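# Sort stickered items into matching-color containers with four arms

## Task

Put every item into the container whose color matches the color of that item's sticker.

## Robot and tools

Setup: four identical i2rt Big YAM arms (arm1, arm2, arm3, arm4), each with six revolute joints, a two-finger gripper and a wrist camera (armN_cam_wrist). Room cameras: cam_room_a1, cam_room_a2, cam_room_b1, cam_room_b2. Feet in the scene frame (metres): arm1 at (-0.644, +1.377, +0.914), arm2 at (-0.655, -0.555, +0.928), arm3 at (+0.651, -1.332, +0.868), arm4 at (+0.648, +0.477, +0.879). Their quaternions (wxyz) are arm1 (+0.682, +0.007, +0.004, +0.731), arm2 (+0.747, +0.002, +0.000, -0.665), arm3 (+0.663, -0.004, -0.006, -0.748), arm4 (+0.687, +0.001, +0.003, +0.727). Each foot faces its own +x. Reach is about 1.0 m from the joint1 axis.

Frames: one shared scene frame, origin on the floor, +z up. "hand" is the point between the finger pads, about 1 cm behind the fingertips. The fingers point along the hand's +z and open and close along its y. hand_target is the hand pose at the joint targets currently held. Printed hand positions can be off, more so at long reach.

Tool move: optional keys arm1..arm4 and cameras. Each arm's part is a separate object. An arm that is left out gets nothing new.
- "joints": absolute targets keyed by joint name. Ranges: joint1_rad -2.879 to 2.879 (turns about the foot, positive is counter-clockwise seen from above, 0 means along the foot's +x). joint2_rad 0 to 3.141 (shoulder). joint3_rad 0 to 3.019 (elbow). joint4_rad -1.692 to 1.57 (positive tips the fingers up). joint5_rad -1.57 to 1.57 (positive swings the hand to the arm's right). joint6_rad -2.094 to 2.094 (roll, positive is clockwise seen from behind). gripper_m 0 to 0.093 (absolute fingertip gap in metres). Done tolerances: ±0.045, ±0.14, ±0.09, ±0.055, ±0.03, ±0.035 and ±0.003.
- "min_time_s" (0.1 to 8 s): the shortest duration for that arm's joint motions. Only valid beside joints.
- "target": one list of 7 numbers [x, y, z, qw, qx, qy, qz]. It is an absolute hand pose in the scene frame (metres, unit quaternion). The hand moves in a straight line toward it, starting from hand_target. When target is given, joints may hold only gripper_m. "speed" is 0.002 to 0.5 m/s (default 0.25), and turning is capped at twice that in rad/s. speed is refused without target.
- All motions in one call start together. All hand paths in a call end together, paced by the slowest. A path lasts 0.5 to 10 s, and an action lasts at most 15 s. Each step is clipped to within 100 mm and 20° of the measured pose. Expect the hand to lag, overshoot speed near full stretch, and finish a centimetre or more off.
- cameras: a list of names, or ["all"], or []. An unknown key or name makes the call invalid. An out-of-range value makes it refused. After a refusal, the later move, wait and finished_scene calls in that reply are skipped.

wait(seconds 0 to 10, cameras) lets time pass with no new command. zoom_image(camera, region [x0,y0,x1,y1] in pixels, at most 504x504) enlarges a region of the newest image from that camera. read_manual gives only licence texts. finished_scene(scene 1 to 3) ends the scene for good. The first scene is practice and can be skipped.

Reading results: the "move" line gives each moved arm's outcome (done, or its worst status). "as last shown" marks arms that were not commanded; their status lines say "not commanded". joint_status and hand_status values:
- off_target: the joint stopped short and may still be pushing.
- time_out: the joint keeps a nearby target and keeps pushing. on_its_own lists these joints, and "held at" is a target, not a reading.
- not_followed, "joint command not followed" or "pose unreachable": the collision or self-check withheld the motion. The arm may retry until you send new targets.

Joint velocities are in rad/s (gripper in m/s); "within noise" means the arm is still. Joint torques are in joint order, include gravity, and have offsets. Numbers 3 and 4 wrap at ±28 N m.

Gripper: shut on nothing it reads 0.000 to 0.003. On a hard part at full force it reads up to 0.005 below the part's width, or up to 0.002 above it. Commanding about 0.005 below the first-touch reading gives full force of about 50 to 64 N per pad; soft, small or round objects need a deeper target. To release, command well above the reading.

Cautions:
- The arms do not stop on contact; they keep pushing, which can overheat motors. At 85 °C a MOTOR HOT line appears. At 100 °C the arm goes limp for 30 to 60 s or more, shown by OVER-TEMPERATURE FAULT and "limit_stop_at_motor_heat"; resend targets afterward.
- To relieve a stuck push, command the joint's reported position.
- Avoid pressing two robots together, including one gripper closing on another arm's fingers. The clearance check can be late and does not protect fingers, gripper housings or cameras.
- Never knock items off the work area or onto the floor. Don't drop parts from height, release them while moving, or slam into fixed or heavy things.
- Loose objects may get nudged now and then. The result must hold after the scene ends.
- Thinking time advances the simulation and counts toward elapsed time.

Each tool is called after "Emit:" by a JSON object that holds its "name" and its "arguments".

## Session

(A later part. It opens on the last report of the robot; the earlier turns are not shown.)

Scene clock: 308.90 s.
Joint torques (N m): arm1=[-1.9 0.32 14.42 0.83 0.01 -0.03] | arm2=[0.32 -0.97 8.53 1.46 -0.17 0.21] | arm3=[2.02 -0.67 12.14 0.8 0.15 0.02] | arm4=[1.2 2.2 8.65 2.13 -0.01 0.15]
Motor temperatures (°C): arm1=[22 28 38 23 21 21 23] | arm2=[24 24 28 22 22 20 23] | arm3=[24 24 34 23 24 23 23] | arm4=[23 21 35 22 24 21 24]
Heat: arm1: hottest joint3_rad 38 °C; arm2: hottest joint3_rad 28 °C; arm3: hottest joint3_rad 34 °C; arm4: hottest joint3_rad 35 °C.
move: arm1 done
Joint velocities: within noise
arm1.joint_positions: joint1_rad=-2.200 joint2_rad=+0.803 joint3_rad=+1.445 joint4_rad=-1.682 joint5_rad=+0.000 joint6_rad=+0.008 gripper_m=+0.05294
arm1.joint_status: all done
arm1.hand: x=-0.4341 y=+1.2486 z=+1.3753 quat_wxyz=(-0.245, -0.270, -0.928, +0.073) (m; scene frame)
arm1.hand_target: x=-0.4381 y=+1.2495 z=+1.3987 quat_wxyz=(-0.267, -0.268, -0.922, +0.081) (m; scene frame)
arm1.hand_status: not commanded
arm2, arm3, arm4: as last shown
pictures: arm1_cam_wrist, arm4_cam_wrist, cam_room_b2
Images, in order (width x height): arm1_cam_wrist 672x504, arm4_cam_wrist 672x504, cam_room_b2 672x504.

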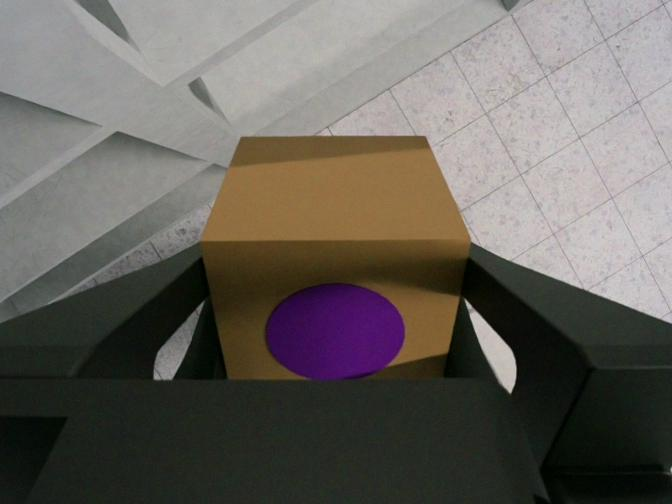

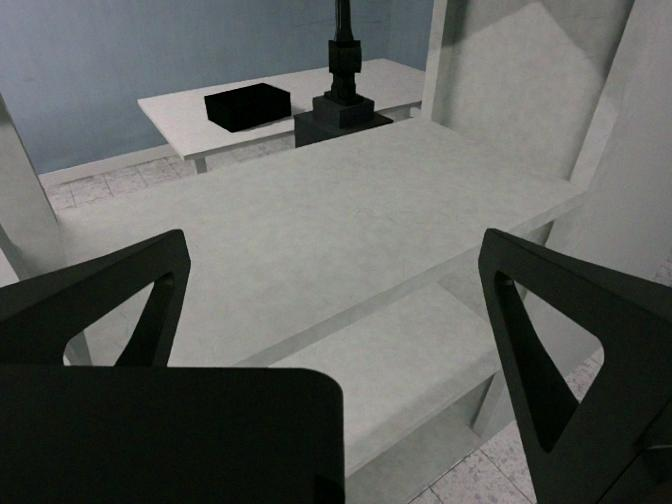

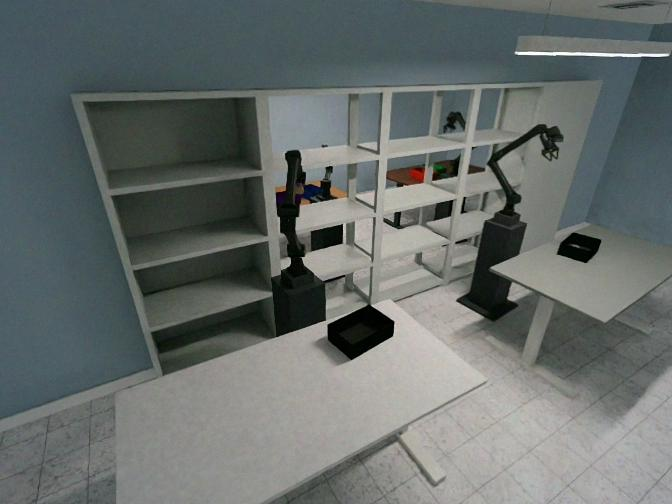

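Emit:
{"name": "move", "arguments": {"arm1": {"joints": {"joint1_rad": -2.206, "joint2_rad": 1.444, "joint3_rad": 1.345, "joint4_rad": -1.41, "joint5_rad": 0, "joint6_rad": 0.077}, "min_time_s": 3}, "cameras": ["arm1_cam_wrist", "arm4_cam_wrist", "cam_room_b2"]}}

Scene clock: 325.70 s.
Joint torques (N m): arm1=[-1.85 -9.29 11.06 0.84 0.03 0.1] | arm2=[0.38 -0.91 8.54 1.43 -0.16 0.21] | arm3=[1.96 -0.5 12.12 0.81 0.16 0.03] | arm4=[0.56 2.43 8.72 2.18 0.02 0.17]
Motor temperatures (°C): arm1=[22 26 38 23 21 21 23] | arm2=[24 24 28 22 22 20 23] | arm3=[24 24 35 23 24 23 23] | arm4=[23 21 35 22 24 21 24]
Heat: arm1: hottest joint3_rad 38 °C; arm2: hottest joint3_rad 28 °C; arm3: hottest joint3_rad 35 °C; arm4: hottest joint3_rad 35 °C.
move: arm1 done
Joint velocities: within noise
arm1.joint_positions: joint1_rad=-2.204 joint2_rad=+1.444 joint3_rad=+1.337 joint4_rad=-1.424 joint5_rad=+0.000 joint6_rad=+0.069 gripper_m=+0.05294
arm1.joint_status: all done
arm1.hand: x=-0.2764 y=+1.1456 z=+1.1338 quat_wxyz=(-0.011, -0.312, -0.950, +0.006) (m; scene frame)
arm1.hand_target: x=-0.2720 y=+1.1420 z=+1.1372 quat_wxyz=(-0.022, -0.316, -0.948, +0.009) (m; scene frame)
arm1.hand_status: not commanded
arm2.joint_positions: joint1_rad=-1.565 joint2_rad=+0.792 joint3_rad=+1.514 joint4_rad=-1.636 joint5_rad=+0.003 joint6_rad=-0.014 gripper_m=+0.09396
arm2.joint_status: not commanded
arm2.hand: x=-0.8965 y=-0.5855 z=+1.4311 quat_wxyz=(-0.014, -0.945, -0.065, +0.321) (m; scene frame)
arm2.hand_target: x=-0.8975 y=-0.5850 z=+1.4214 quat_wxyz=(-0.016, -0.951, -0.057, +0.304) (m; scene frame)
arm2.hand_status: not commanded
arm3.joint_positions: joint1_rad=+1.560 joint2_rad=+0.794 joint3_rad=+1.449 joint4_rad=-1.644 joint5_rad=-0.003 joint6_rad=-0.008 gripper_m=+0.09396
arm3.joint_status: not commanded
arm3.hand: x=+0.8925 y=-1.3571 z=+1.3418 quat_wxyz=(-0.287, -0.057, -0.956, +0.025) (m; scene frame)
arm3.hand_target: x=+0.8916 y=-1.3547 z=+1.3621 quat_wxyz=(-0.306, -0.056, -0.950, +0.025) (m; scene frame)
arm3.hand_status: not commanded
arm4: as last shown
pictures: arm1_cam_wrist, arm4_cam_wrist, cam_room_b2
Images, in order (width x height): arm1_cam_wrist 672x504, arm4_cam_wrist 672x504, cam_room_b2 672x504.

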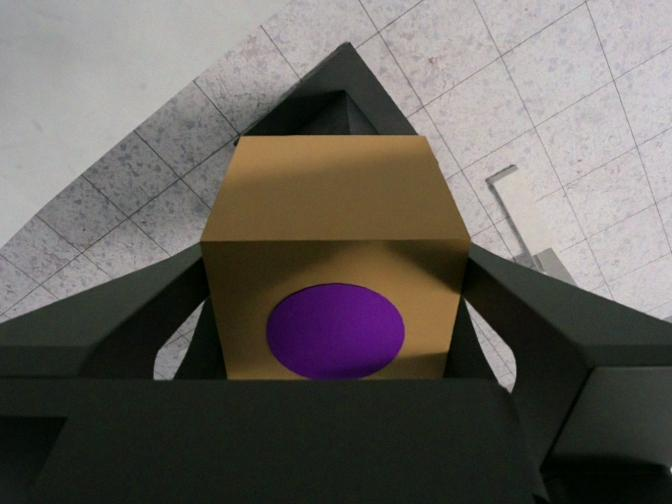

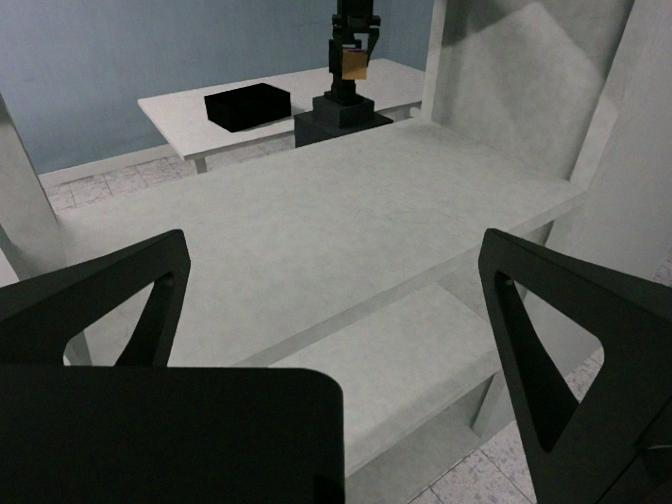

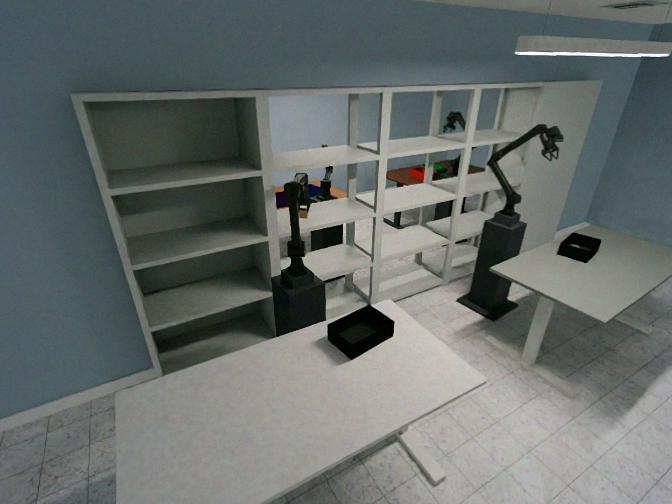

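Emit:
{"name": "move", "arguments": {"arm1": {"target": [-0.05, 0.998, 1.12, 0, 0.3156, 0.9489, 0], "speed": 0.12}, "cameras": ["arm1_cam_wrist", "arm4_cam_wrist"]}}

Scene clock: 331.20 s.
Joint torques (N m): arm1=[-1.96 -20.42 16.27 0.13 -0.08 0.01] | arm2=[0.32 -0.97 8.53 1.43 -0.18 0.2] | arm3=[1.96 -0.38 12.11 0.77 0.14 0.03] | arm4=[0.79 2.32 8.66 2.09 0 0.16]
Motor temperatures (°C): arm1=[22 26 38 23 21 21 23] | arm2=[24 24 28 22 22 20 23] | arm3=[24 24 35 23 24 23 23] | arm4=[23 21 35 22 24 21 24]
Heat: arm1: hottest joint3_rad 38 °C; arm2: hottest joint3_rad 28 °C; arm3: hottest joint3_rad 35 °C; arm4: hottest joint3_rad 35 °C.
move: arm1 off_target
Joint velocities: within noise
arm1.joint_positions: joint1_rad=-2.204 joint2_rad=+2.222 joint3_rad=+2.361 joint4_rad=-1.684 joint5_rad=-0.005 joint6_rad=+0.070 gripper_m=+0.05294
arm1.joint_status: not commanded
arm1.hand: x=-0.0577 y=+1.0078 z=+1.0993 quat_wxyz=(-0.005, -0.312, -0.950, +0.002) (m; scene frame)
arm1.hand_target: x=-0.0514 y=+0.9990 z=+1.1196 quat_wxyz=(-0.028, -0.315, -0.949, +0.007) (m; scene frame)
arm1.hand_status: off_target (0.024 m and 0.8 deg from the pose sent, 0.271 m and 1.6 deg at the start; a joint's target at an end of its range on 27 of 88 steps)
arm2, arm3, arm4: as last shown
pictures: arm1_cam_wrist, arm4_cam_wrist
Images, in order (width x height): arm1_cam_wrist 672x504, arm4_cam_wrist 672x504.

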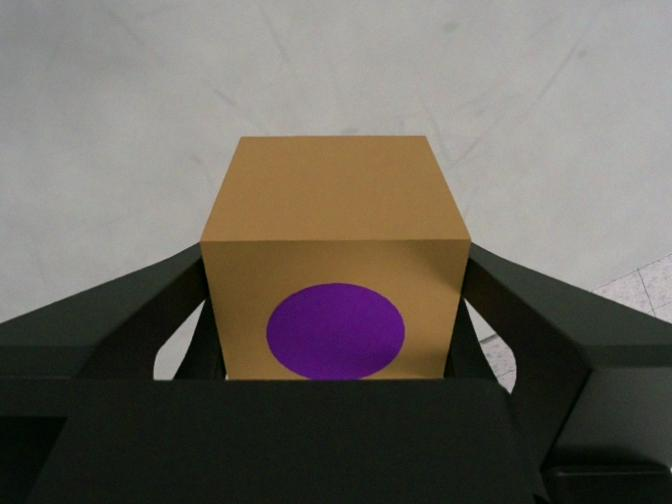

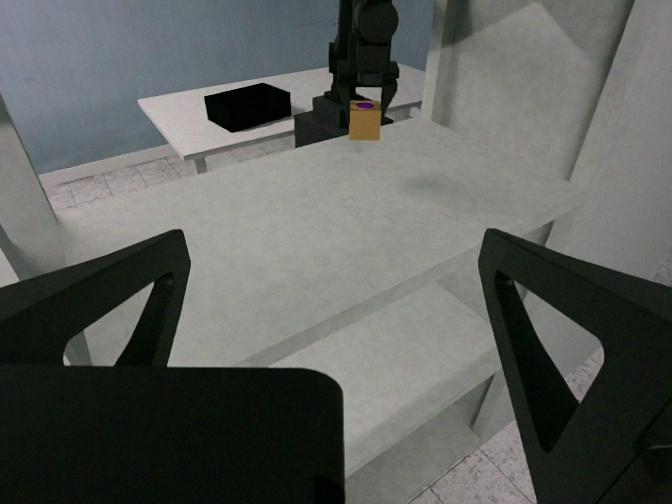

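Emit:
{"name": "move", "arguments": {"arm1": {"target": [-0.05, 0.995, 1.07, 0, 0.3156, 0.9489, 0], "speed": 0.08}, "cameras": ["arm1_cam_wrist", "arm4_cam_wrist"]}}

Emit:
{"name": "zoom_image", "arguments": {"camera": "arm4_cam_wrist", "region": [270, 60, 470, 210]}}

Scene clock: 344.47 s.
Joint torques (N m): arm1=[-2.73 -20.84 12.57 0.91 -0.05 0.01] | arm2=[0.5 -1.08 8.53 1.46 -0.16 0.2] | arm3=[1.9 -0.5 12.12 0.75 0.14 0.03] | arm4=[1.26 2.32 8.85 1.99 0.01 0.2]
Motor temperatures (°C): arm1=[22 27 39 23 21 21 23] | arm2=[24 24 28 22 22 20 23] | arm3=[24 24 35 23 24 23 23] | arm4=[23 21 35 22 24 21 24]
Heat: arm1: hottest joint3_rad 39 °C; arm2: hottest joint3_rad 28 °C; arm3: hottest joint3_rad 35 °C; arm4: hottest joint3_rad 35 °C.
move: arm1 off_target
Joint velocities: within noise
arm1.joint_positions: joint1_rad=-2.204 joint2_rad=+2.277 joint3_rad=+2.361 joint4_rad=-1.675 joint5_rad=-0.005 joint6_rad=+0.070 gripper_m=+0.05294
arm1.joint_status: not commanded
arm1.hand: x=-0.0542 y=+1.0053 z=+1.0629 quat_wxyz=(+0.017, -0.312, -0.950, -0.003) (m; scene frame)
arm1.hand_target: x=-0.0503 y=+0.9952 z=+1.0700 quat_wxyz=(+0.000, -0.316, -0.949, +0.000) (m; scene frame)
arm1.hand_status: off_target (0.013 m and 2.0 deg from the pose sent, 0.033 m and 0.8 deg at the start)
arm2, arm3, arm4: as last shown
pictures: arm1_cam_wrist, arm4_cam_wrist
Images, in order (width x height): arm1_cam_wrist 672x504, arm4_cam_wrist 672x504.

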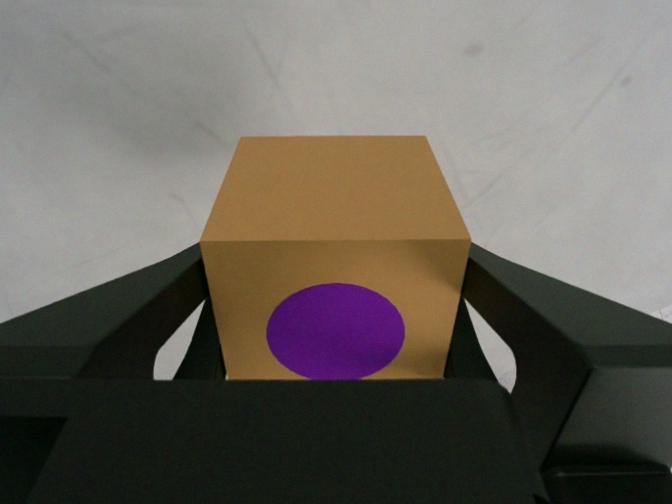

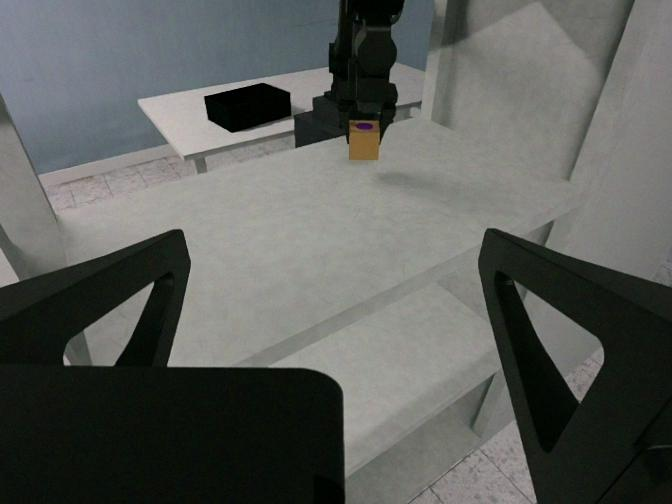

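Scaled by 2.520.

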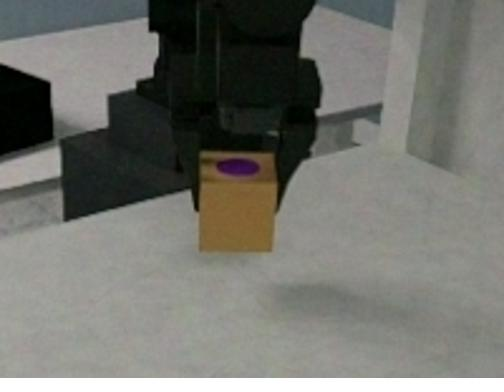

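Emit:
{"name": "move", "arguments": {"arm1": {"target": [-0.048, 0.993, 1.028, -0.013, 0.3156, 0.9489, 0.005], "speed": 0.08}, "cameras": ["arm4_cam_wrist"]}}

Emit:
{"name": "zoom_image", "arguments": {"camera": "arm4_cam_wrist", "region": [270, 60, 470, 210]}}

Scene clock: 351.67 s.
Joint torques (N m): arm1=[-2.9 -21.25 10.78 0.92 -0.02 0.01] | arm2=[0.32 -1.03 8.55 1.43 -0.17 0.21] | arm3=[1.85 -0.62 12.12 0.77 0.14 0.03] | arm4=[0.67 2.32 8.7 2.1 0.01 0.16]
Motor temperatures (°C): arm1=[22 27 39 23 21 21 23] | arm2=[24 24 28 22 22 20 23] | arm3=[24 24 35 23 24 23 23] | arm4=[23 21 35 22 24 21 24]
Heat: arm1: hottest joint3_rad 39 °C; arm2: hottest joint3_rad 28 °C; arm3: hottest joint3_rad 35 °C; arm4: hottest joint3_rad 35 °C.
move: arm1 done
Joint velocities: within noise
arm1.joint_positions: joint1_rad=-2.204 joint2_rad=+2.312 joint3_rad=+2.333 joint4_rad=-1.621 joint5_rad=-0.008 joint6_rad=+0.070 gripper_m=+0.05294
arm1.joint_status: not commanded
arm1.hand: x=-0.0482 y=+1.0019 z=+1.0281 quat_wxyz=(+0.021, -0.312, -0.950, -0.006) (m; scene frame)
arm1.hand_target: x=-0.0481 y=+0.9931 z=+1.0281 quat_wxyz=(+0.013, -0.316, -0.949, -0.005) (m; scene frame)
arm1.hand_status: done (0.009 m and 1.0 deg from the pose sent, 0.038 m and 0.7 deg at the start)
arm2, arm3, arm4: as last shown
pictures: arm4_cam_wrist
Images, in order (width x height): arm4_cam_wrist 672x504.

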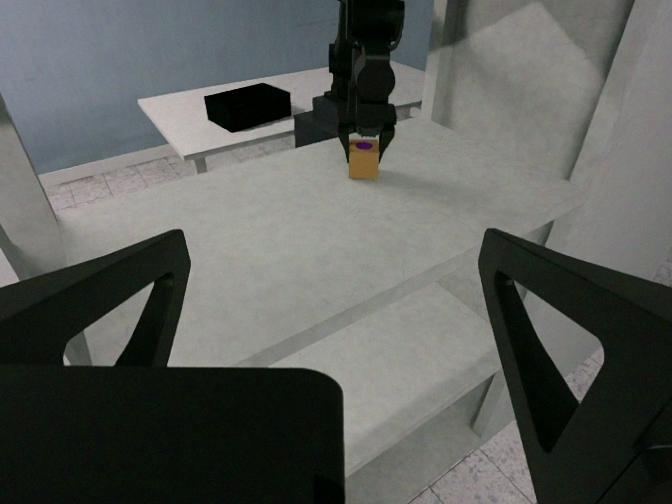

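Scaled by 2.520.

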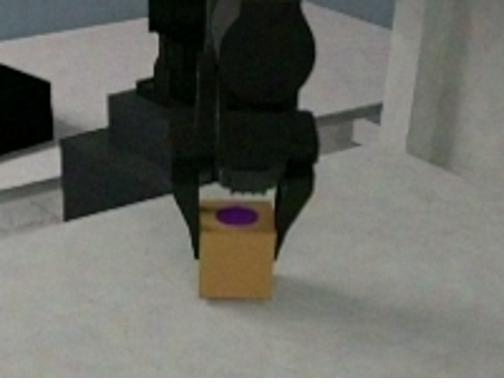

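Emit:
{"name": "move", "arguments": {"arm1": {"target": [-0.048, 0.993, 1.015, 0.02, 0.3156, 0.9489, -0.007], "speed": 0.06}, "cameras": ["arm4_cam_wrist"]}}

Emit:
{"name": "zoom_image", "arguments": {"camera": "arm4_cam_wrist", "region": [270, 60, 470, 210]}}

Scene clock: 359.27 s.
Joint torques (N m): arm1=[-2.67 -21.36 8.98 1.59 0.16 0.04] | arm2=[0.32 -0.91 8.55 1.42 -0.15 0.21] | arm3=[1.9 -0.62 12.1 0.76 0.13 0.04] | arm4=[0.97 2.61 8.66 2.06 0.03 0.15]
Motor temperatures (°C): arm1=[21 28 38 23 21 21 23] | arm2=[24 24 28 22 22 20 23] | arm3=[24 24 35 23 24 23 23] | arm4=[23 21 35 22 24 21 24]
Heat: arm1: hottest joint3_rad 38 °C; arm2: hottest joint3_rad 28 °C; arm3: hottest joint3_rad 35 °C; arm4: hottest joint3_rad 35 °C.
move: arm1 done
Joint velocities: within noise
arm1.joint_positions: joint1_rad=-2.204 joint2_rad=+2.246 joint3_rad=+2.199 joint4_rad=-1.477 joint5_rad=-0.006 joint6_rad=+0.070 gripper_m=+0.05294
arm1.joint_status: not commanded
arm1.hand: x=-0.0463 y=+1.0004 z=+1.0217 quat_wxyz=(-0.016, -0.312, -0.950, +0.004) (m; scene frame)
arm1.hand_target: x=-0.0481 y=+0.9931 z=+1.0151 quat_wxyz=(-0.020, -0.316, -0.949, +0.007) (m; scene frame)
arm1.hand_status: done (0.010 m and 0.8 deg from the pose sent, 0.016 m and 4.9 deg at the start)
arm2, arm3, arm4: as last shown
pictures: arm4_cam_wrist
Images, in order (width x height): arm4_cam_wrist 672x504.

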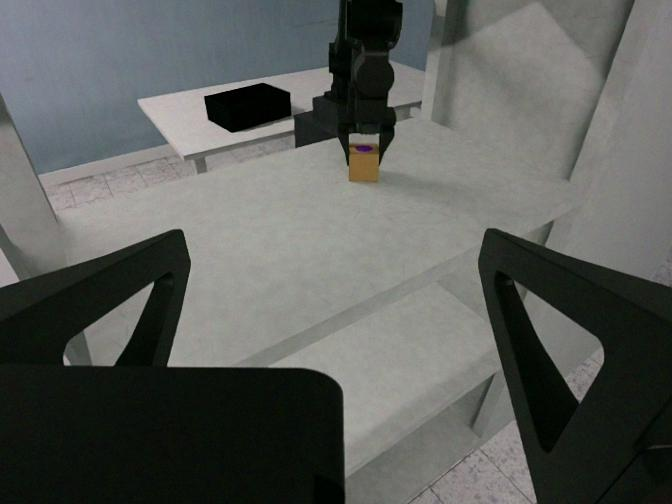

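Scaled by 2.520.

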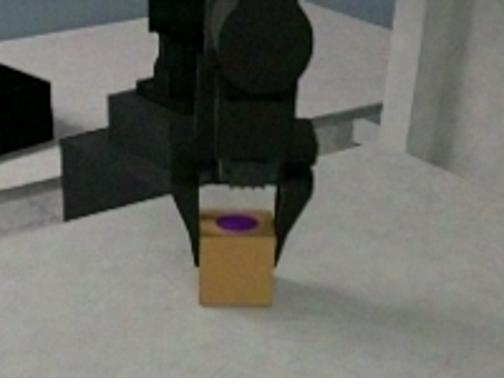

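Emit:
{"name": "move", "arguments": {"arm1": {"target": [-0.048, 0.993, 1.005, 0.008, 0.3156, 0.9489, -0.003], "speed": 0.05}, "cameras": ["arm4_cam_wrist"]}}

Emit:
{"name": "zoom_image", "arguments": {"camera": "arm4_cam_wrist", "region": [270, 60, 470, 210]}}

Scene clock: 363.90 s.
Joint torques (N m): arm1=[-2.2 -18.67 10.8 0.94 0.12 0.01] | arm2=[0.32 -0.97 8.57 1.43 -0.17 0.21] | arm3=[2.08 -0.56 12.12 0.83 0.15 0.03] | arm4=[1.08 2.32 8.72 2.18 -0.01 0.18]
Motor temperatures (°C): arm1=[21 28 37 23 21 21 23] | arm2=[24 24 28 22 22 20 23] | arm3=[24 24 35 23 24 23 23] | arm4=[23 21 35 22 24 21 24]
Heat: arm1: hottest joint3_rad 37 °C; arm2: hottest joint3_rad 28 °C; arm3: hottest joint3_rad 35 °C; arm4: hottest joint3_rad 35 °C.
move: arm1 off_target
Joint velocities: within noise
arm1.joint_positions: joint1_rad=-2.204 joint2_rad=+2.246 joint3_rad=+2.199 joint4_rad=-1.477 joint5_rad=-0.006 joint6_rad=+0.070 gripper_m=+0.05294
arm1.joint_status: not commanded
arm1.hand: x=-0.0463 y=+1.0004 z=+1.0217 quat_wxyz=(-0.016, -0.312, -0.950, +0.004) (m; scene frame)
arm1.hand_target: x=-0.0483 y=+0.9933 z=+1.0052 quat_wxyz=(-0.008, -0.316, -0.949, +0.003) (m; scene frame)
arm1.hand_status: off_target (0.018 m and 1.0 deg from the pose sent, 0.018 m and 1.0 deg at the start)
arm2, arm3, arm4: as last shown
pictures: arm4_cam_wrist
Images, in order (width x height): arm4_cam_wrist 672x504.

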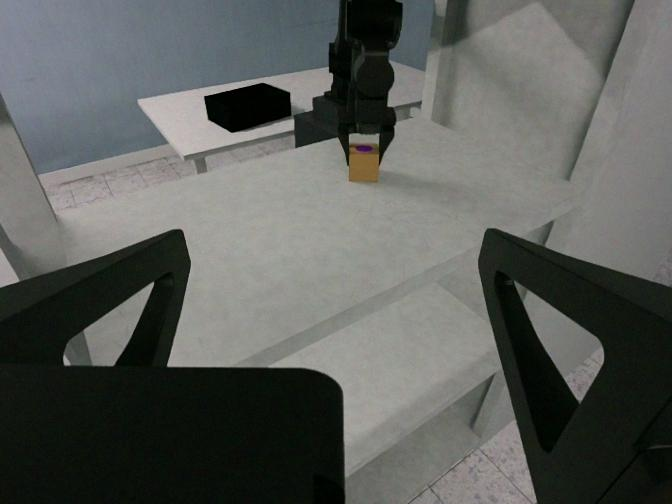

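Scaled by 2.520.

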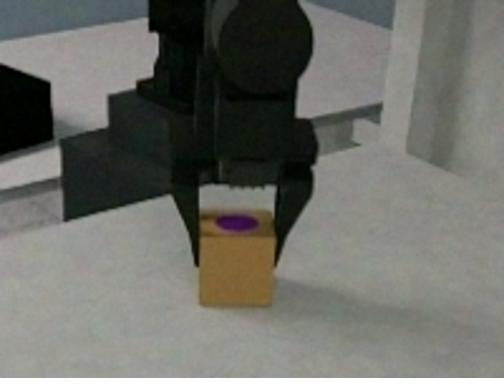

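Emit:
{"name": "move", "arguments": {"arm1": {"target": [-0.048, 0.993, 0.992, 0.008, 0.3156, 0.9489, -0.003], "speed": 0.05}, "cameras": ["arm4_cam_wrist"]}}

Emit:
{"name": "zoom_image", "arguments": {"camera": "arm4_cam_wrist", "region": [270, 60, 470, 210]}}

Scene clock: 369.20 s.
Joint torques (N m): arm1=[-3.08 -18.96 8.43 1.91 0.12 -0.02] | arm2=[0.26 -0.97 8.53 1.46 -0.18 0.2] | arm3=[1.96 -0.62 12.1 0.81 0.14 0.03] | arm4=[0.91 2.26 8.87 2.17 0 0.18]
Motor temperatures (°C): arm1=[21 28 37 23 21 21 23] | arm2=[24 24 28 22 22 20 23] | arm3=[24 24 35 23 24 23 23] | arm4=[23 21 35 22 24 21 24]
Heat: arm1: hottest joint3_rad 37 °C; arm2: hottest joint3_rad 28 °C; arm3: hottest joint3_rad 35 °C; arm4: hottest joint3_rad 35 °C.
move: arm1 off_target
Joint velocities: within noise
arm1.joint_positions: joint1_rad=-2.204 joint2_rad=+2.246 joint3_rad=+2.196 joint4_rad=-1.474 joint5_rad=-0.006 joint6_rad=+0.070 gripper_m=+0.05294
arm1.joint_status: not commanded
arm1.hand: x=-0.0463 y=+1.0004 z=+1.0207 quat_wxyz=(-0.016, -0.312, -0.950, +0.004) (m; scene frame)
arm1.hand_target: x=-0.0489 y=+0.9937 z=+0.9925 quat_wxyz=(-0.008, -0.316, -0.949, +0.003) (m; scene frame)
arm1.hand_status: off_target (0.030 m and 1.0 deg from the pose sent, 0.031 m and 1.0 deg at the start)
arm2, arm3: as last shown
arm4.joint_positions: joint1_rad=+0.901 joint2_rad=+0.155 joint3_rad=+0.624 joint4_rad=-0.476 joint5_rad=+0.002 joint6_rad=-0.013 gripper_m=+0.09398
arm4.joint_status: not commanded
arm4.hand: x=+0.4484 y=+0.6215 z=+1.3066 quat_wxyz=(-0.216, +0.676, -0.212, -0.671) (m; scene frame)
arm4.hand_target: x=+0.4506 y=+0.6187 z=+1.3119 quat_wxyz=(-0.213, +0.666, -0.212, -0.683) (m; scene frame)
arm4.hand_status: not commanded
pictures: arm4_cam_wrist
Images, in order (width x height): arm4_cam_wrist 672x504.

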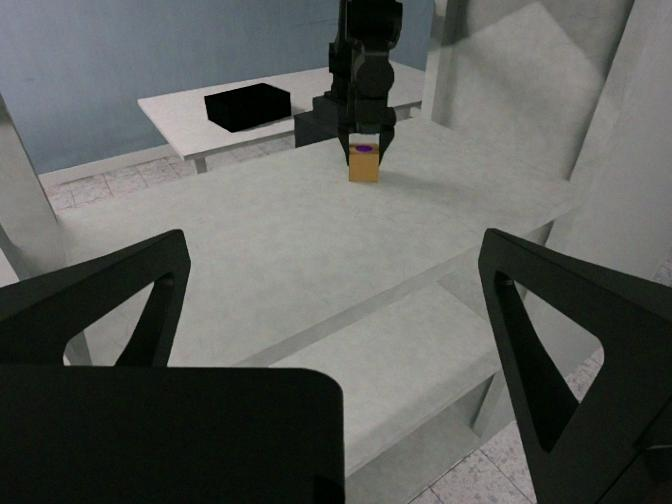

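Scaled by 2.520.

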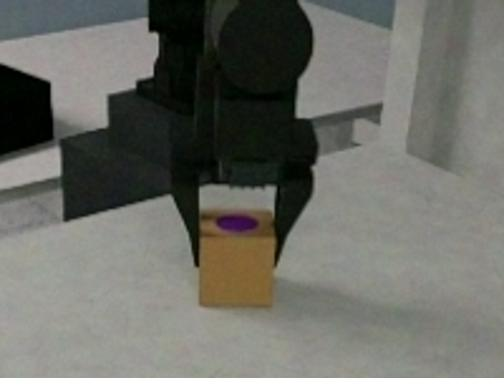

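Emit:
{"name": "move", "arguments": {"arm1": {"target": [-0.048, 0.9935, 1.018, 0.0, 0.3156, 0.9489, 0.0], "speed": 0.05}, "cameras": []}}

Emit:
{"name": "move", "arguments": {"arm1": {"joints": {"gripper_m": 0.093}}, "cameras": ["arm1_cam_wrist", "arm4_cam_wrist"]}}

Emit:
{"name": "zoom_image", "arguments": {"camera": "arm4_cam_wrist", "region": [270, 60, 470, 210]}}

Scene clock: 374.07 s.
Joint torques (N m): arm1=[-3.19 -18.67 14.65 -0.1 0.01 0] | arm2=[0.38 -1.08 8.53 1.44 -0.17 0.21] | arm3=[1.9 -0.56 12.07 0.79 0.14 0.03] | arm4=[1.08 2.55 8.58 2.09 0 0.18]
Motor temperatures (°C): arm1=[21 29 36 23 21 21 23] | arm2=[24 24 28 22 22 20 23] | arm3=[24 24 35 23 24 23 23] | arm4=[23 21 35 22 24 21 24]
Heat: arm1: hottest joint3_rad 36 °C; arm2: hottest joint3_rad 28 °C; arm3: hottest joint3_rad 35 °C; arm4: hottest joint3_rad 35 °C.
move: arm1 off_target
Joint velocities: within noise
arm1.joint_positions: joint1_rad=-2.204 joint2_rad=+2.251 joint3_rad=+2.207 joint4_rad=-1.511 joint5_rad=-0.006 joint6_rad=+0.069 gripper_m=+0.05294
arm1.joint_status: not commanded
arm1.hand: x=-0.0517 y=+1.0038 z=+1.0215 quat_wxyz=(-0.001, -0.312, -0.950, +0.000) (m; scene frame)
arm1.hand_target: x=-0.0485 y=+0.9938 z=+1.0179 quat_wxyz=(-0.001, -0.315, -0.949, +0.000) (m; scene frame)
arm1.hand_status: off_target (0.012 m and 0.5 deg from the pose sent, 0.008 m and 1.9 deg at the start)
arm2, arm3, arm4: as last shown
pictures: none
No camera images: "cameras" was empty.

Scene clock: 374.77 s.
Joint torques (N m): arm1=[-2.73 -19.66 14.65 0.02 0.01 0.02] | arm2=[0.44 -0.97 8.54 1.46 -0.17 0.22] | arm3=[1.85 -0.5 12.12 0.79 0.14 0.03] | arm4=[0.97 2.32 8.68 2.09 0 0.21]
Motor temperatures (°C): arm1=[21 29 36 23 21 21 23] | arm2=[24 24 28 22 22 20 23] | arm3=[24 24 35 23 24 23 23] | arm4=[23 21 35 22 24 21 24]
Heat: arm1: hottest joint3_rad 36 °C; arm2: hottest joint3_rad 28 °C; arm3: hottest joint3_rad 35 °C; arm4: hottest joint3_rad 35 °C.
move: arm1 done
Joint velocities: within noise
arm1.joint_positions: joint1_rad=-2.204 joint2_rad=+2.270 joint3_rad=+2.207 joint4_rad=-1.516 joint5_rad=-0.006 joint6_rad=+0.069 gripper_m=+0.09297
arm1.joint_status: all done
arm1.hand: x=-0.0533 y=+1.0047 z=+1.0087 quat_wxyz=(+0.011, -0.312, -0.950, -0.003) (m; scene frame)
arm1.hand_target: x=-0.0485 y=+0.9938 z=+1.0179 quat_wxyz=(-0.001, -0.315, -0.949, +0.000) (m; scene frame)
arm1.hand_status: not commanded
arm2.joint_positions: joint1_rad=-1.565 joint2_rad=+0.792 joint3_rad=+1.514 joint4_rad=-1.636 joint5_rad=+0.003 joint6_rad=-0.014 gripper_m=+0.09396
arm2.joint_status: not commanded
arm2.hand: x=-0.8965 y=-0.5855 z=+1.4311 quat_wxyz=(-0.014, -0.945, -0.065, +0.321) (m; scene frame)
arm2.hand_target: x=-0.8975 y=-0.5850 z=+1.4214 quat_wxyz=(-0.016, -0.951, -0.057, +0.304) (m; scene frame)
arm2.hand_status: not commanded
arm3.joint_positions: joint1_rad=+1.560 joint2_rad=+0.794 joint3_rad=+1.449 joint4_rad=-1.644 joint5_rad=-0.003 joint6_rad=-0.008 gripper_m=+0.09396
arm3.joint_status: not commanded
arm3.hand: x=+0.8925 y=-1.3571 z=+1.3418 quat_wxyz=(-0.287, -0.057, -0.956, +0.025) (m; scene frame)
arm3.hand_target: x=+0.8916 y=-1.3547 z=+1.3621 quat_wxyz=(-0.306, -0.056, -0.950, +0.025) (m; scene frame)
arm3.hand_status: not commanded
arm4: as last shown
pictures: arm1_cam_wrist, arm4_cam_wrist
Images, in order (width x height): arm1_cam_wrist 672x504, arm4_cam_wrist 672x504.

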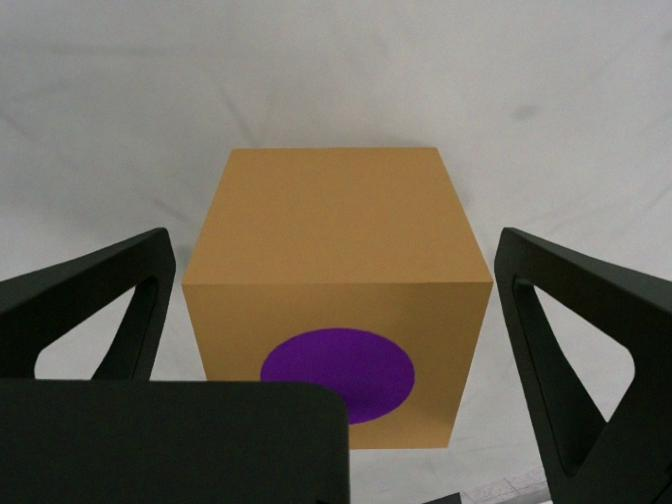

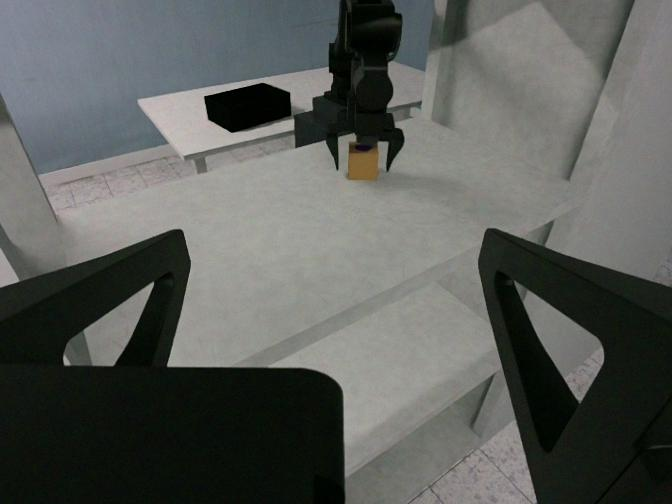

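Scaled by 2.520.

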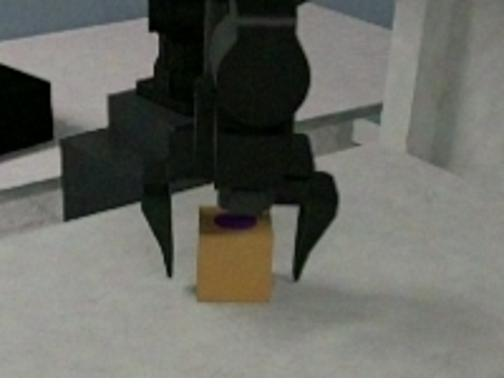

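Emit:
{"name": "move", "arguments": {"arm1": {"target": [-0.05, 0.9965, 1.12, 0.0, 0.3156, 0.9489, 0.0], "speed": 0.15}, "cameras": ["arm2_cam_wrist"]}}

Emit:
{"name": "zoom_image", "arguments": {"camera": "arm2_cam_wrist", "region": [120, 10, 340, 180]}}

Emit:
{"name": "move", "arguments": {"arm1": {"joints": {"joint1_rad": -2.206, "joint2_rad": 1.444, "joint3_rad": 1.345, "joint4_rad": -1.41, "joint5_rad": 0, "joint6_rad": 0.077}, "min_time_s": 2.5}, "cameras": ["arm1_cam_wrist", "arm4_cam_wrist"]}}

Scene clock: 395.40 s.
Joint torques (N m): arm1=[-2.43 -23.71 15.32 -0.03 0.01 0.02] | arm2=[0.38 -0.97 8.54 1.44 -0.16 0.21] | arm3=[1.96 -0.56 12.11 0.77 0.14 0.02] | arm4=[0.73 2.55 8.58 2.19 -0.02 0.17]
Motor temperatures (°C): arm1=[21 30 38 23 21 21 22] | arm2=[24 24 28 22 22 20 23] | arm3=[24 24 35 23 24 23 23] | arm4=[23 21 35 22 24 21 24]
Heat: arm1: hottest joint3_rad 38 °C; arm2: hottest joint3_rad 28 °C; arm3: hottest joint3_rad 35 °C; arm4: hottest joint3_rad 35 °C.
move: arm1 off_target
Joint velocities: within noise
arm1.joint_positions: joint1_rad=-2.204 joint2_rad=+2.261 joint3_rad=+2.372 joint4_rad=-1.684 joint5_rad=-0.006 joint6_rad=+0.069 gripper_m=+0.09297
arm1.joint_status: not commanded
arm1.hand: x=-0.0543 y=+1.0059 z=+1.0773 quat_wxyz=(+0.008, -0.312, -0.950, -0.002) (m; scene frame)
arm1.hand_target: x=-0.0521 y=+0.9980 z=+1.1193 quat_wxyz=(-0.028, -0.315, -0.949, +0.007) (m; scene frame)
arm1.hand_status: off_target (0.044 m and 1.1 deg from the pose sent, 0.112 m and 1.4 deg at the start; a joint's target at an end of its range on 22 of 37 steps)
arm2, arm3, arm4: as last shown
pictures: arm2_cam_wrist
Images, in order (width x height): arm2_cam_wrist 672x504.

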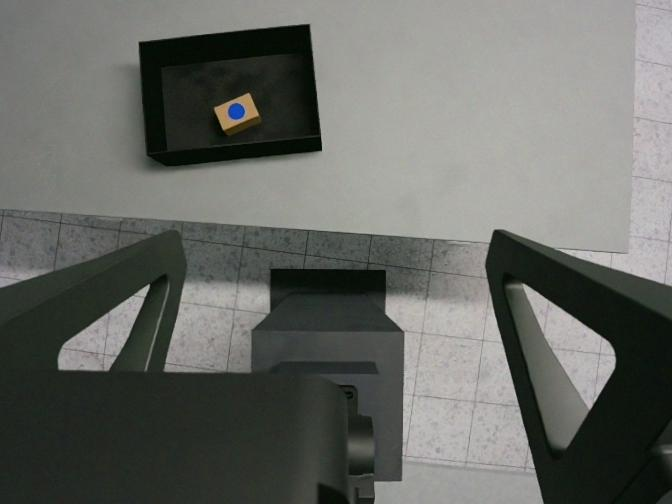

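Scaled by 2.291.

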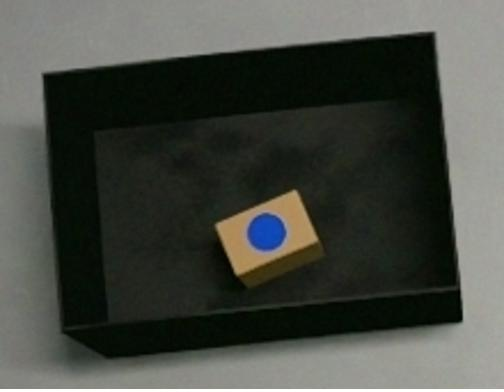

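Scene clock: 398.33 s.
Joint torques (N m): arm1=[-1.73 -11.28 10.47 0.9 0.14 0.14] | arm2=[0.32 -0.91 8.54 1.46 -0.17 0.2] | arm3=[1.96 -0.5 12.12 0.8 0.13 0.04] | arm4=[0.97 2.14 8.73 2.09 0.02 0.19]
Motor temperatures (°C): arm1=[21 29 37 23 21 21 22] | arm2=[24 24 28 22 22 20 23] | arm3=[24 24 35 23 24 23 23] | arm4=[23 21 35 22 24 21 24]
Heat: arm1: hottest joint3_rad 37 °C; arm2: hottest joint3_rad 28 °C; arm3: hottest joint3_rad 35 °C; arm4: hottest joint3_rad 35 °C.
move: arm1 done
Joint velocities: within noise
arm1.joint_positions: joint1_rad=-2.204 joint2_rad=+1.461 joint3_rad=+1.343 joint4_rad=-1.424 joint5_rad=-0.002 joint6_rad=+0.070 gripper_m=+0.09297
arm1.joint_status: all done
arm1.hand: x=-0.2735 y=+1.1442 z=+1.1294 quat_wxyz=(-0.007, -0.312, -0.950, +0.004) (m; scene frame)
arm1.hand_target: x=-0.2719 y=+1.1419 z=+1.1372 quat_wxyz=(-0.022, -0.316, -0.948, +0.009) (m; scene frame)
arm1.hand_status: not commanded
arm2, arm3, arm4: as last shown
pictures: arm1_cam_wrist, arm4_cam_wrist
Images, in order (width x height): arm1_cam_wrist 672x504, arm4_cam_wrist 672x504.

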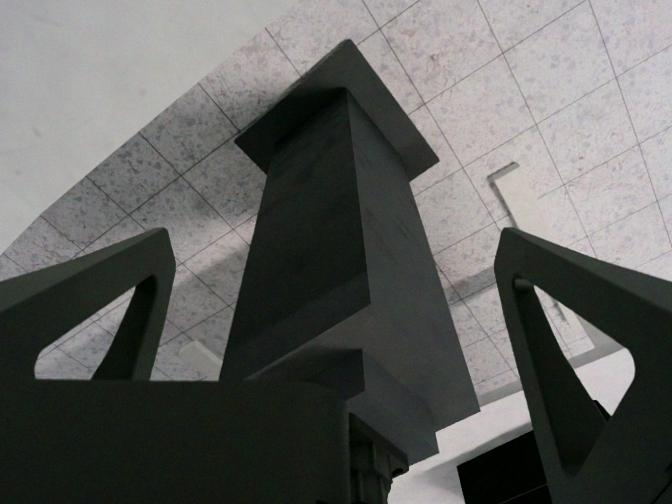

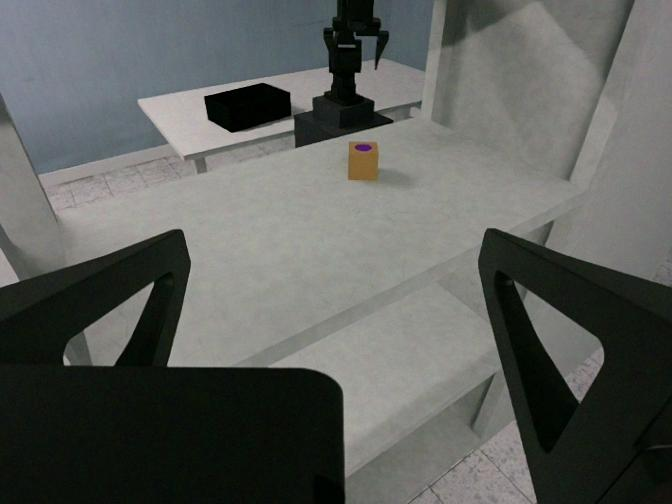

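Emit:
{"name": "move", "arguments": {"arm1": {"joints": {"joint1_rad": -2.206, "joint2_rad": 0.8, "joint3_rad": 1.5, "joint4_rad": -1.69}, "min_time_s": 3}, "arm2": {"joints": {"joint1_rad": -1.20, "joint2_rad": 1.767, "joint3_rad": 1.455, "joint4_rad": -1.259, "joint5_rad": 0, "joint6_rad": 0}, "min_time_s": 4}, "arm4": {"joints": {"joint1_rad": 0.87, "joint2_rad": 0.977, "joint3_rad": 0.83, "joint4_rad": -0.612, "joint5_rad": 0, "joint6_rad": 0}, "min_time_s": 4}, "cameras": ["arm2_cam_wrist", "arm4_cam_wrist", "cam_room_a2"]}}

Scene clock: 431.63 s.
Joint torques (N m): arm1=[-2.02 1.67 13.82 0.96 0.11 0.09] | arm2=[1.14 -16.67 9.68 1.28 -0.14 0.21] | arm3=[1.85 -0.56 12.1 0.75 0.14 0.03] | arm4=[0.26 -4.66 13.38 0.81 0 0.19]
Motor temperatures (°C): arm1=[21 28 36 23 21 21 22] | arm2=[24 24 29 22 22 20 23] | arm3=[24 24 35 23 24 23 23] | arm4=[23 21 36 22 24 21 24]
Heat: arm1: hottest joint3_rad 36 °C; arm2: hottest joint3_rad 29 °C; arm3: hottest joint3_rad 35 °C; arm4: hottest joint3_rad 36 °C.
move: arm1 done; arm2 done; arm4 done
Joint velocities: within noise
arm1.joint_positions: joint1_rad=-2.204 joint2_rad=+0.799 joint3_rad=+1.451 joint4_rad=-1.680 joint5_rad=-0.002 joint6_rad=+0.070 gripper_m=+0.09297
arm1.joint_status: all done
arm1.hand: x=-0.4354 y=+1.2486 z=+1.3793 quat_wxyz=(-0.253, -0.300, -0.917, +0.066) (m; scene frame)
arm1.hand_target: x=-0.4381 y=+1.2496 z=+1.3987 quat_wxyz=(-0.270, -0.303, -0.911, +0.070) (m; scene frame)
arm1.hand_status: not commanded
arm2.joint_positions: joint1_rad=-1.205 joint2_rad=+1.745 joint3_rad=+1.466 joint4_rad=-1.272 joint5_rad=+0.003 joint6_rad=-0.014 gripper_m=+0.09396
arm2.joint_status: all done
arm2.hand: x=-1.1221 y=-0.7991 z=+1.0653 quat_wxyz=(+0.000, -0.969, -0.246, +0.009) (m; scene frame)
arm2.hand_target: x=-1.1200 y=-0.8015 z=+1.0499 quat_wxyz=(+0.001, -0.970, -0.241, -0.001) (m; scene frame)
arm2.hand_status: not commanded
arm3: as last shown
arm4.joint_positions: joint1_rad=+0.879 joint2_rad=+0.965 joint3_rad=+0.772 joint4_rad=-0.601 joint5_rad=+0.002 joint6_rad=-0.013 gripper_m=+0.09398
arm4.joint_status: all done
arm4.hand: x=+0.3188 y=+0.7225 z=+1.1100 quat_wxyz=(-0.119, +0.880, -0.285, -0.360) (m; scene frame)
arm4.hand_target: x=+0.3104 y=+0.7334 z=+1.1356 quat_wxyz=(-0.123, +0.871, -0.292, -0.376) (m; scene frame)
arm4.hand_status: not commanded
pictures: arm2_cam_wrist, arm4_cam_wrist, cam_room_a2
Images, in order (width x height): arm2_cam_wrist 672x504, arm4_cam_wrist 672x504, cam_room_a2 672x504.

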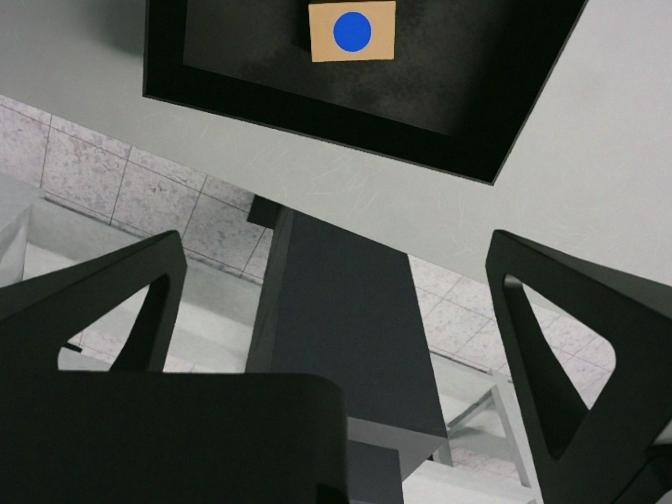

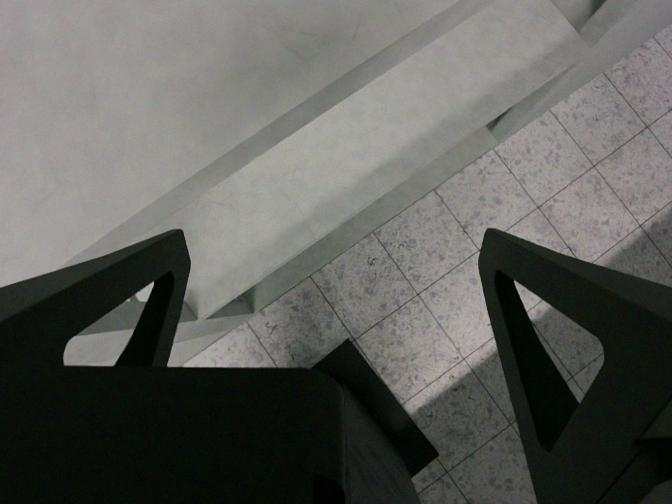

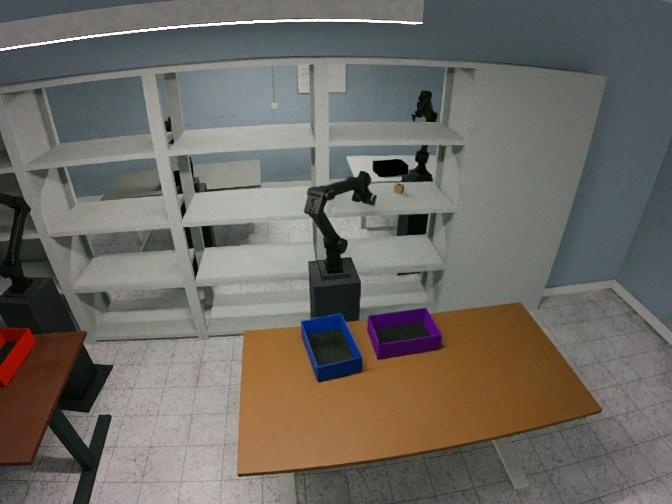

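Emit:
{"name": "move", "arguments": {"arm2": {"joints": {"joint6_rad": 1.522}, "min_time_s": 2}, "arm4": {"target": [0.022, 0.9475, 1.135, -0.1212, 0.8764, -0.2927, -0.363], "speed": 0.12}, "cameras": ["arm2_cam_wrist", "arm4_cam_wrist"]}}

Scene clock: 458.77 s.
Joint torques (N m): arm1=[-1.85 1.67 13.71 0.99 0.09 0.11] | arm2=[1.14 -16.67 9.63 1.18 -0.02 0.21] | arm3=[2.08 -0.62 12.14 0.77 0.15 0.03] | arm4=[0.67 -20.42 13.68 0.81 0.17 0.15]
Motor temperatures (°C): arm1=[21 26 39 23 21 21 22] | arm2=[24 24 30 22 22 20 23] | arm3=[24 24 35 23 24 23 23] | arm4=[23 22 38 22 24 21 24]
Heat: arm1: hottest joint3_rad 39 °C; arm2: hottest joint3_rad 30 °C; arm3: hottest joint3_rad 35 °C; arm4: hottest joint3_rad 38 °C.
move: arm2 done; arm4 off_target
Joint velocities: within noise
arm1, arm3: as last shown
arm2.joint_positions: joint1_rad=-1.205 joint2_rad=+1.745 joint3_rad=+1.466 joint4_rad=-1.272 joint5_rad=+0.003 joint6_rad=+1.508 gripper_m=+0.09397
arm2.joint_status: all done
arm2.hand: x=-1.1221 y=-0.7991 z=+1.0653 quat_wxyz=(-0.006, -0.871, +0.491, +0.007) (m; scene frame)
arm2.hand_target: x=-1.1200 y=-0.8015 z=+1.0499 quat_wxyz=(+0.002, -0.869, +0.495, +0.000) (m; scene frame)
arm2.hand_status: not commanded
arm4.joint_positions: joint1_rad=+0.879 joint2_rad=+1.922 joint3_rad=+1.824 joint4_rad=-0.704 joint5_rad=+0.004 joint6_rad=-0.013 gripper_m=+0.09398
arm4.joint_status: not commanded
arm4.hand: x=+0.0309 y=+0.9351 z=+1.1275 quat_wxyz=(-0.119, +0.882, -0.285, -0.357) (m; scene frame)
arm4.hand_target: x=+0.0229 y=+0.9469 z=+1.1349 quat_wxyz=(-0.121, +0.876, -0.293, -0.364) (m; scene frame)
arm4.hand_status: off_target (0.017 m and 1.3 deg from the pose sent, 0.373 m and 1.1 deg at the start)
pictures: arm2_cam_wrist, arm4_cam_wrist
Images, in order (width x height): arm2_cam_wrist 672x504, arm4_cam_wrist 672x504.

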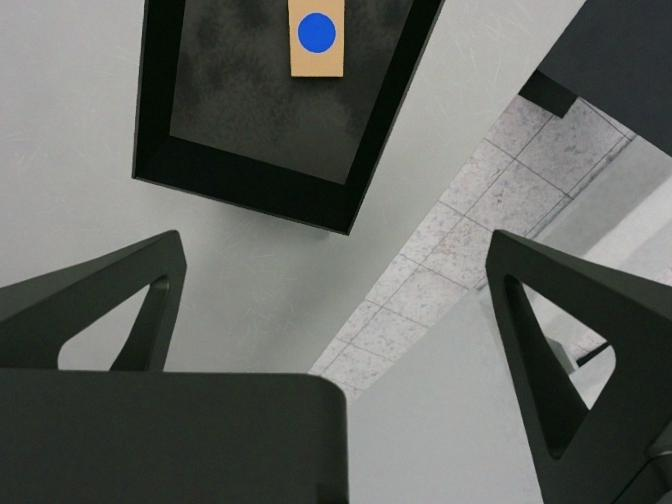

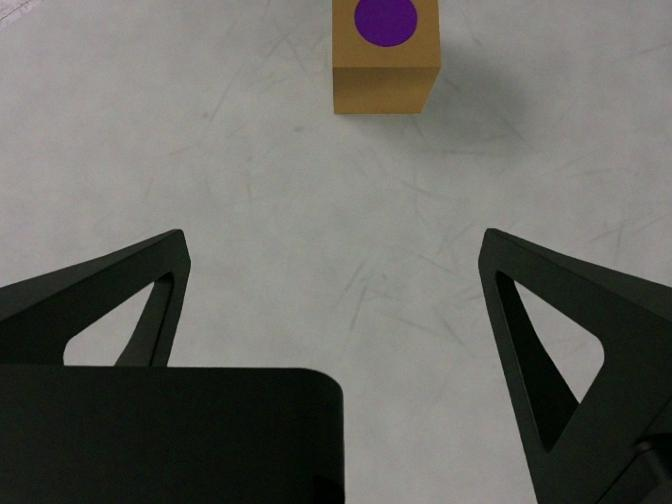

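Emit:
{"name": "move", "arguments": {"arm2": {"target": [-1.1404, -0.7951, 0.888, 0.002, -0.869, 0.495, 0.0], "speed": 0.12}, "arm4": {"target": [-0.010, 1.003, 1.095, -0.1212, 0.8764, -0.2927, -0.363], "speed": 0.08}, "cameras": ["arm2_cam_wrist", "arm4_cam_wrist"]}}

Scene clock: 490.77 s.
Joint torques (N m): arm1=[-2.2 1.9 13.65 0.85 0.1 0.08] | arm2=[-0.03 -18.14 8.1 1.1 -0.02 -0.05] | arm3=[1.9 -0.44 12.15 0.76 0.15 0.03] | arm4=[0.67 -22.95 13.63 0.88 -0.06 -0.03]
Motor temperatures (°C): arm1=[21 25 40 23 21 21 22] | arm2=[24 25 31 22 22 20 23] | arm3=[24 24 36 23 24 23 23] | arm4=[23 23 46 22 24 21 24]
Heat: arm1: hottest joint3_rad 40 °C; arm2: hottest joint3_rad 31 °C; arm3: hottest joint3_rad 36 °C; arm4: hottest joint3_rad 46 °C.
move: arm2 off_target; arm4 off_target
Joint velocities: within noise
arm1, arm3: as last shown
arm2.joint_positions: joint1_rad=-1.218 joint2_rad=+1.973 joint3_rad=+1.342 joint4_rad=-0.916 joint5_rad=+0.003 joint6_rad=+1.508 gripper_m=+0.09397
arm2.joint_status: not commanded
arm2.hand: x=-1.1431 y=-0.8017 z=+0.9053 quat_wxyz=(-0.007, -0.868, +0.496, +0.008) (m; scene frame)
arm2.hand_target: x=-1.1399 y=-0.7949 z=+0.8883 quat_wxyz=(+0.002, -0.869, +0.495, +0.000) (m; scene frame)
arm2.hand_status: off_target (0.019 m and 1.4 deg from the pose sent, 0.178 m and 1.3 deg at the start)
arm4.joint_positions: joint1_rad=+0.846 joint2_rad=+2.111 joint3_rad=+2.032 joint4_rad=-0.718 joint5_rad=-0.015 joint6_rad=-0.016 gripper_m=+0.09398
arm4.joint_status: not commanded
arm4.hand: x=-0.0033 y=+0.9899 z=+1.0936 quat_wxyz=(-0.118, +0.877, -0.295, -0.360) (m; scene frame)
arm4.hand_target: x=-0.0092 y=+1.0025 z=+1.0948 quat_wxyz=(-0.121, +0.876, -0.293, -0.364) (m; scene frame)
arm4.hand_status: off_target (0.015 m and 0.6 deg from the pose sent, 0.086 m and 1.3 deg at the start)
pictures: arm2_cam_wrist, arm4_cam_wrist
Images, in order (width x height): arm2_cam_wrist 672x504, arm4_cam_wrist 672x504.

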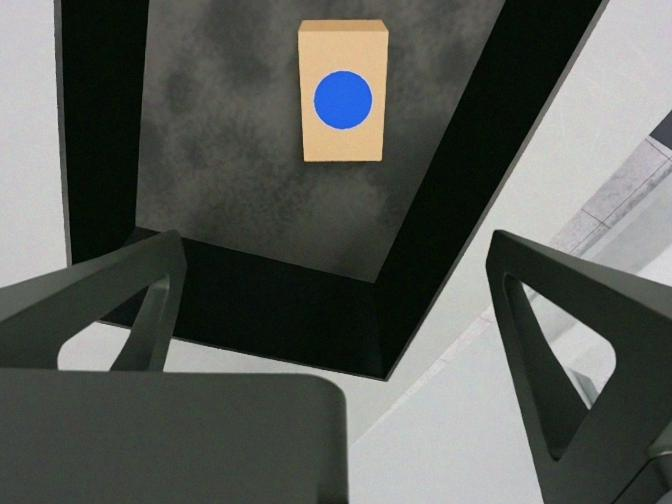

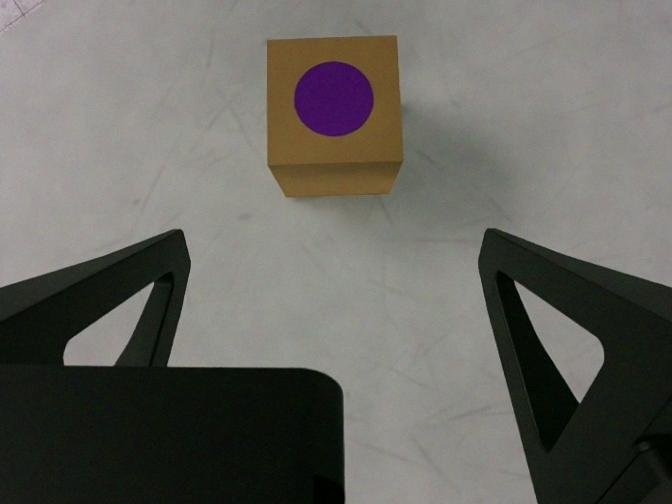

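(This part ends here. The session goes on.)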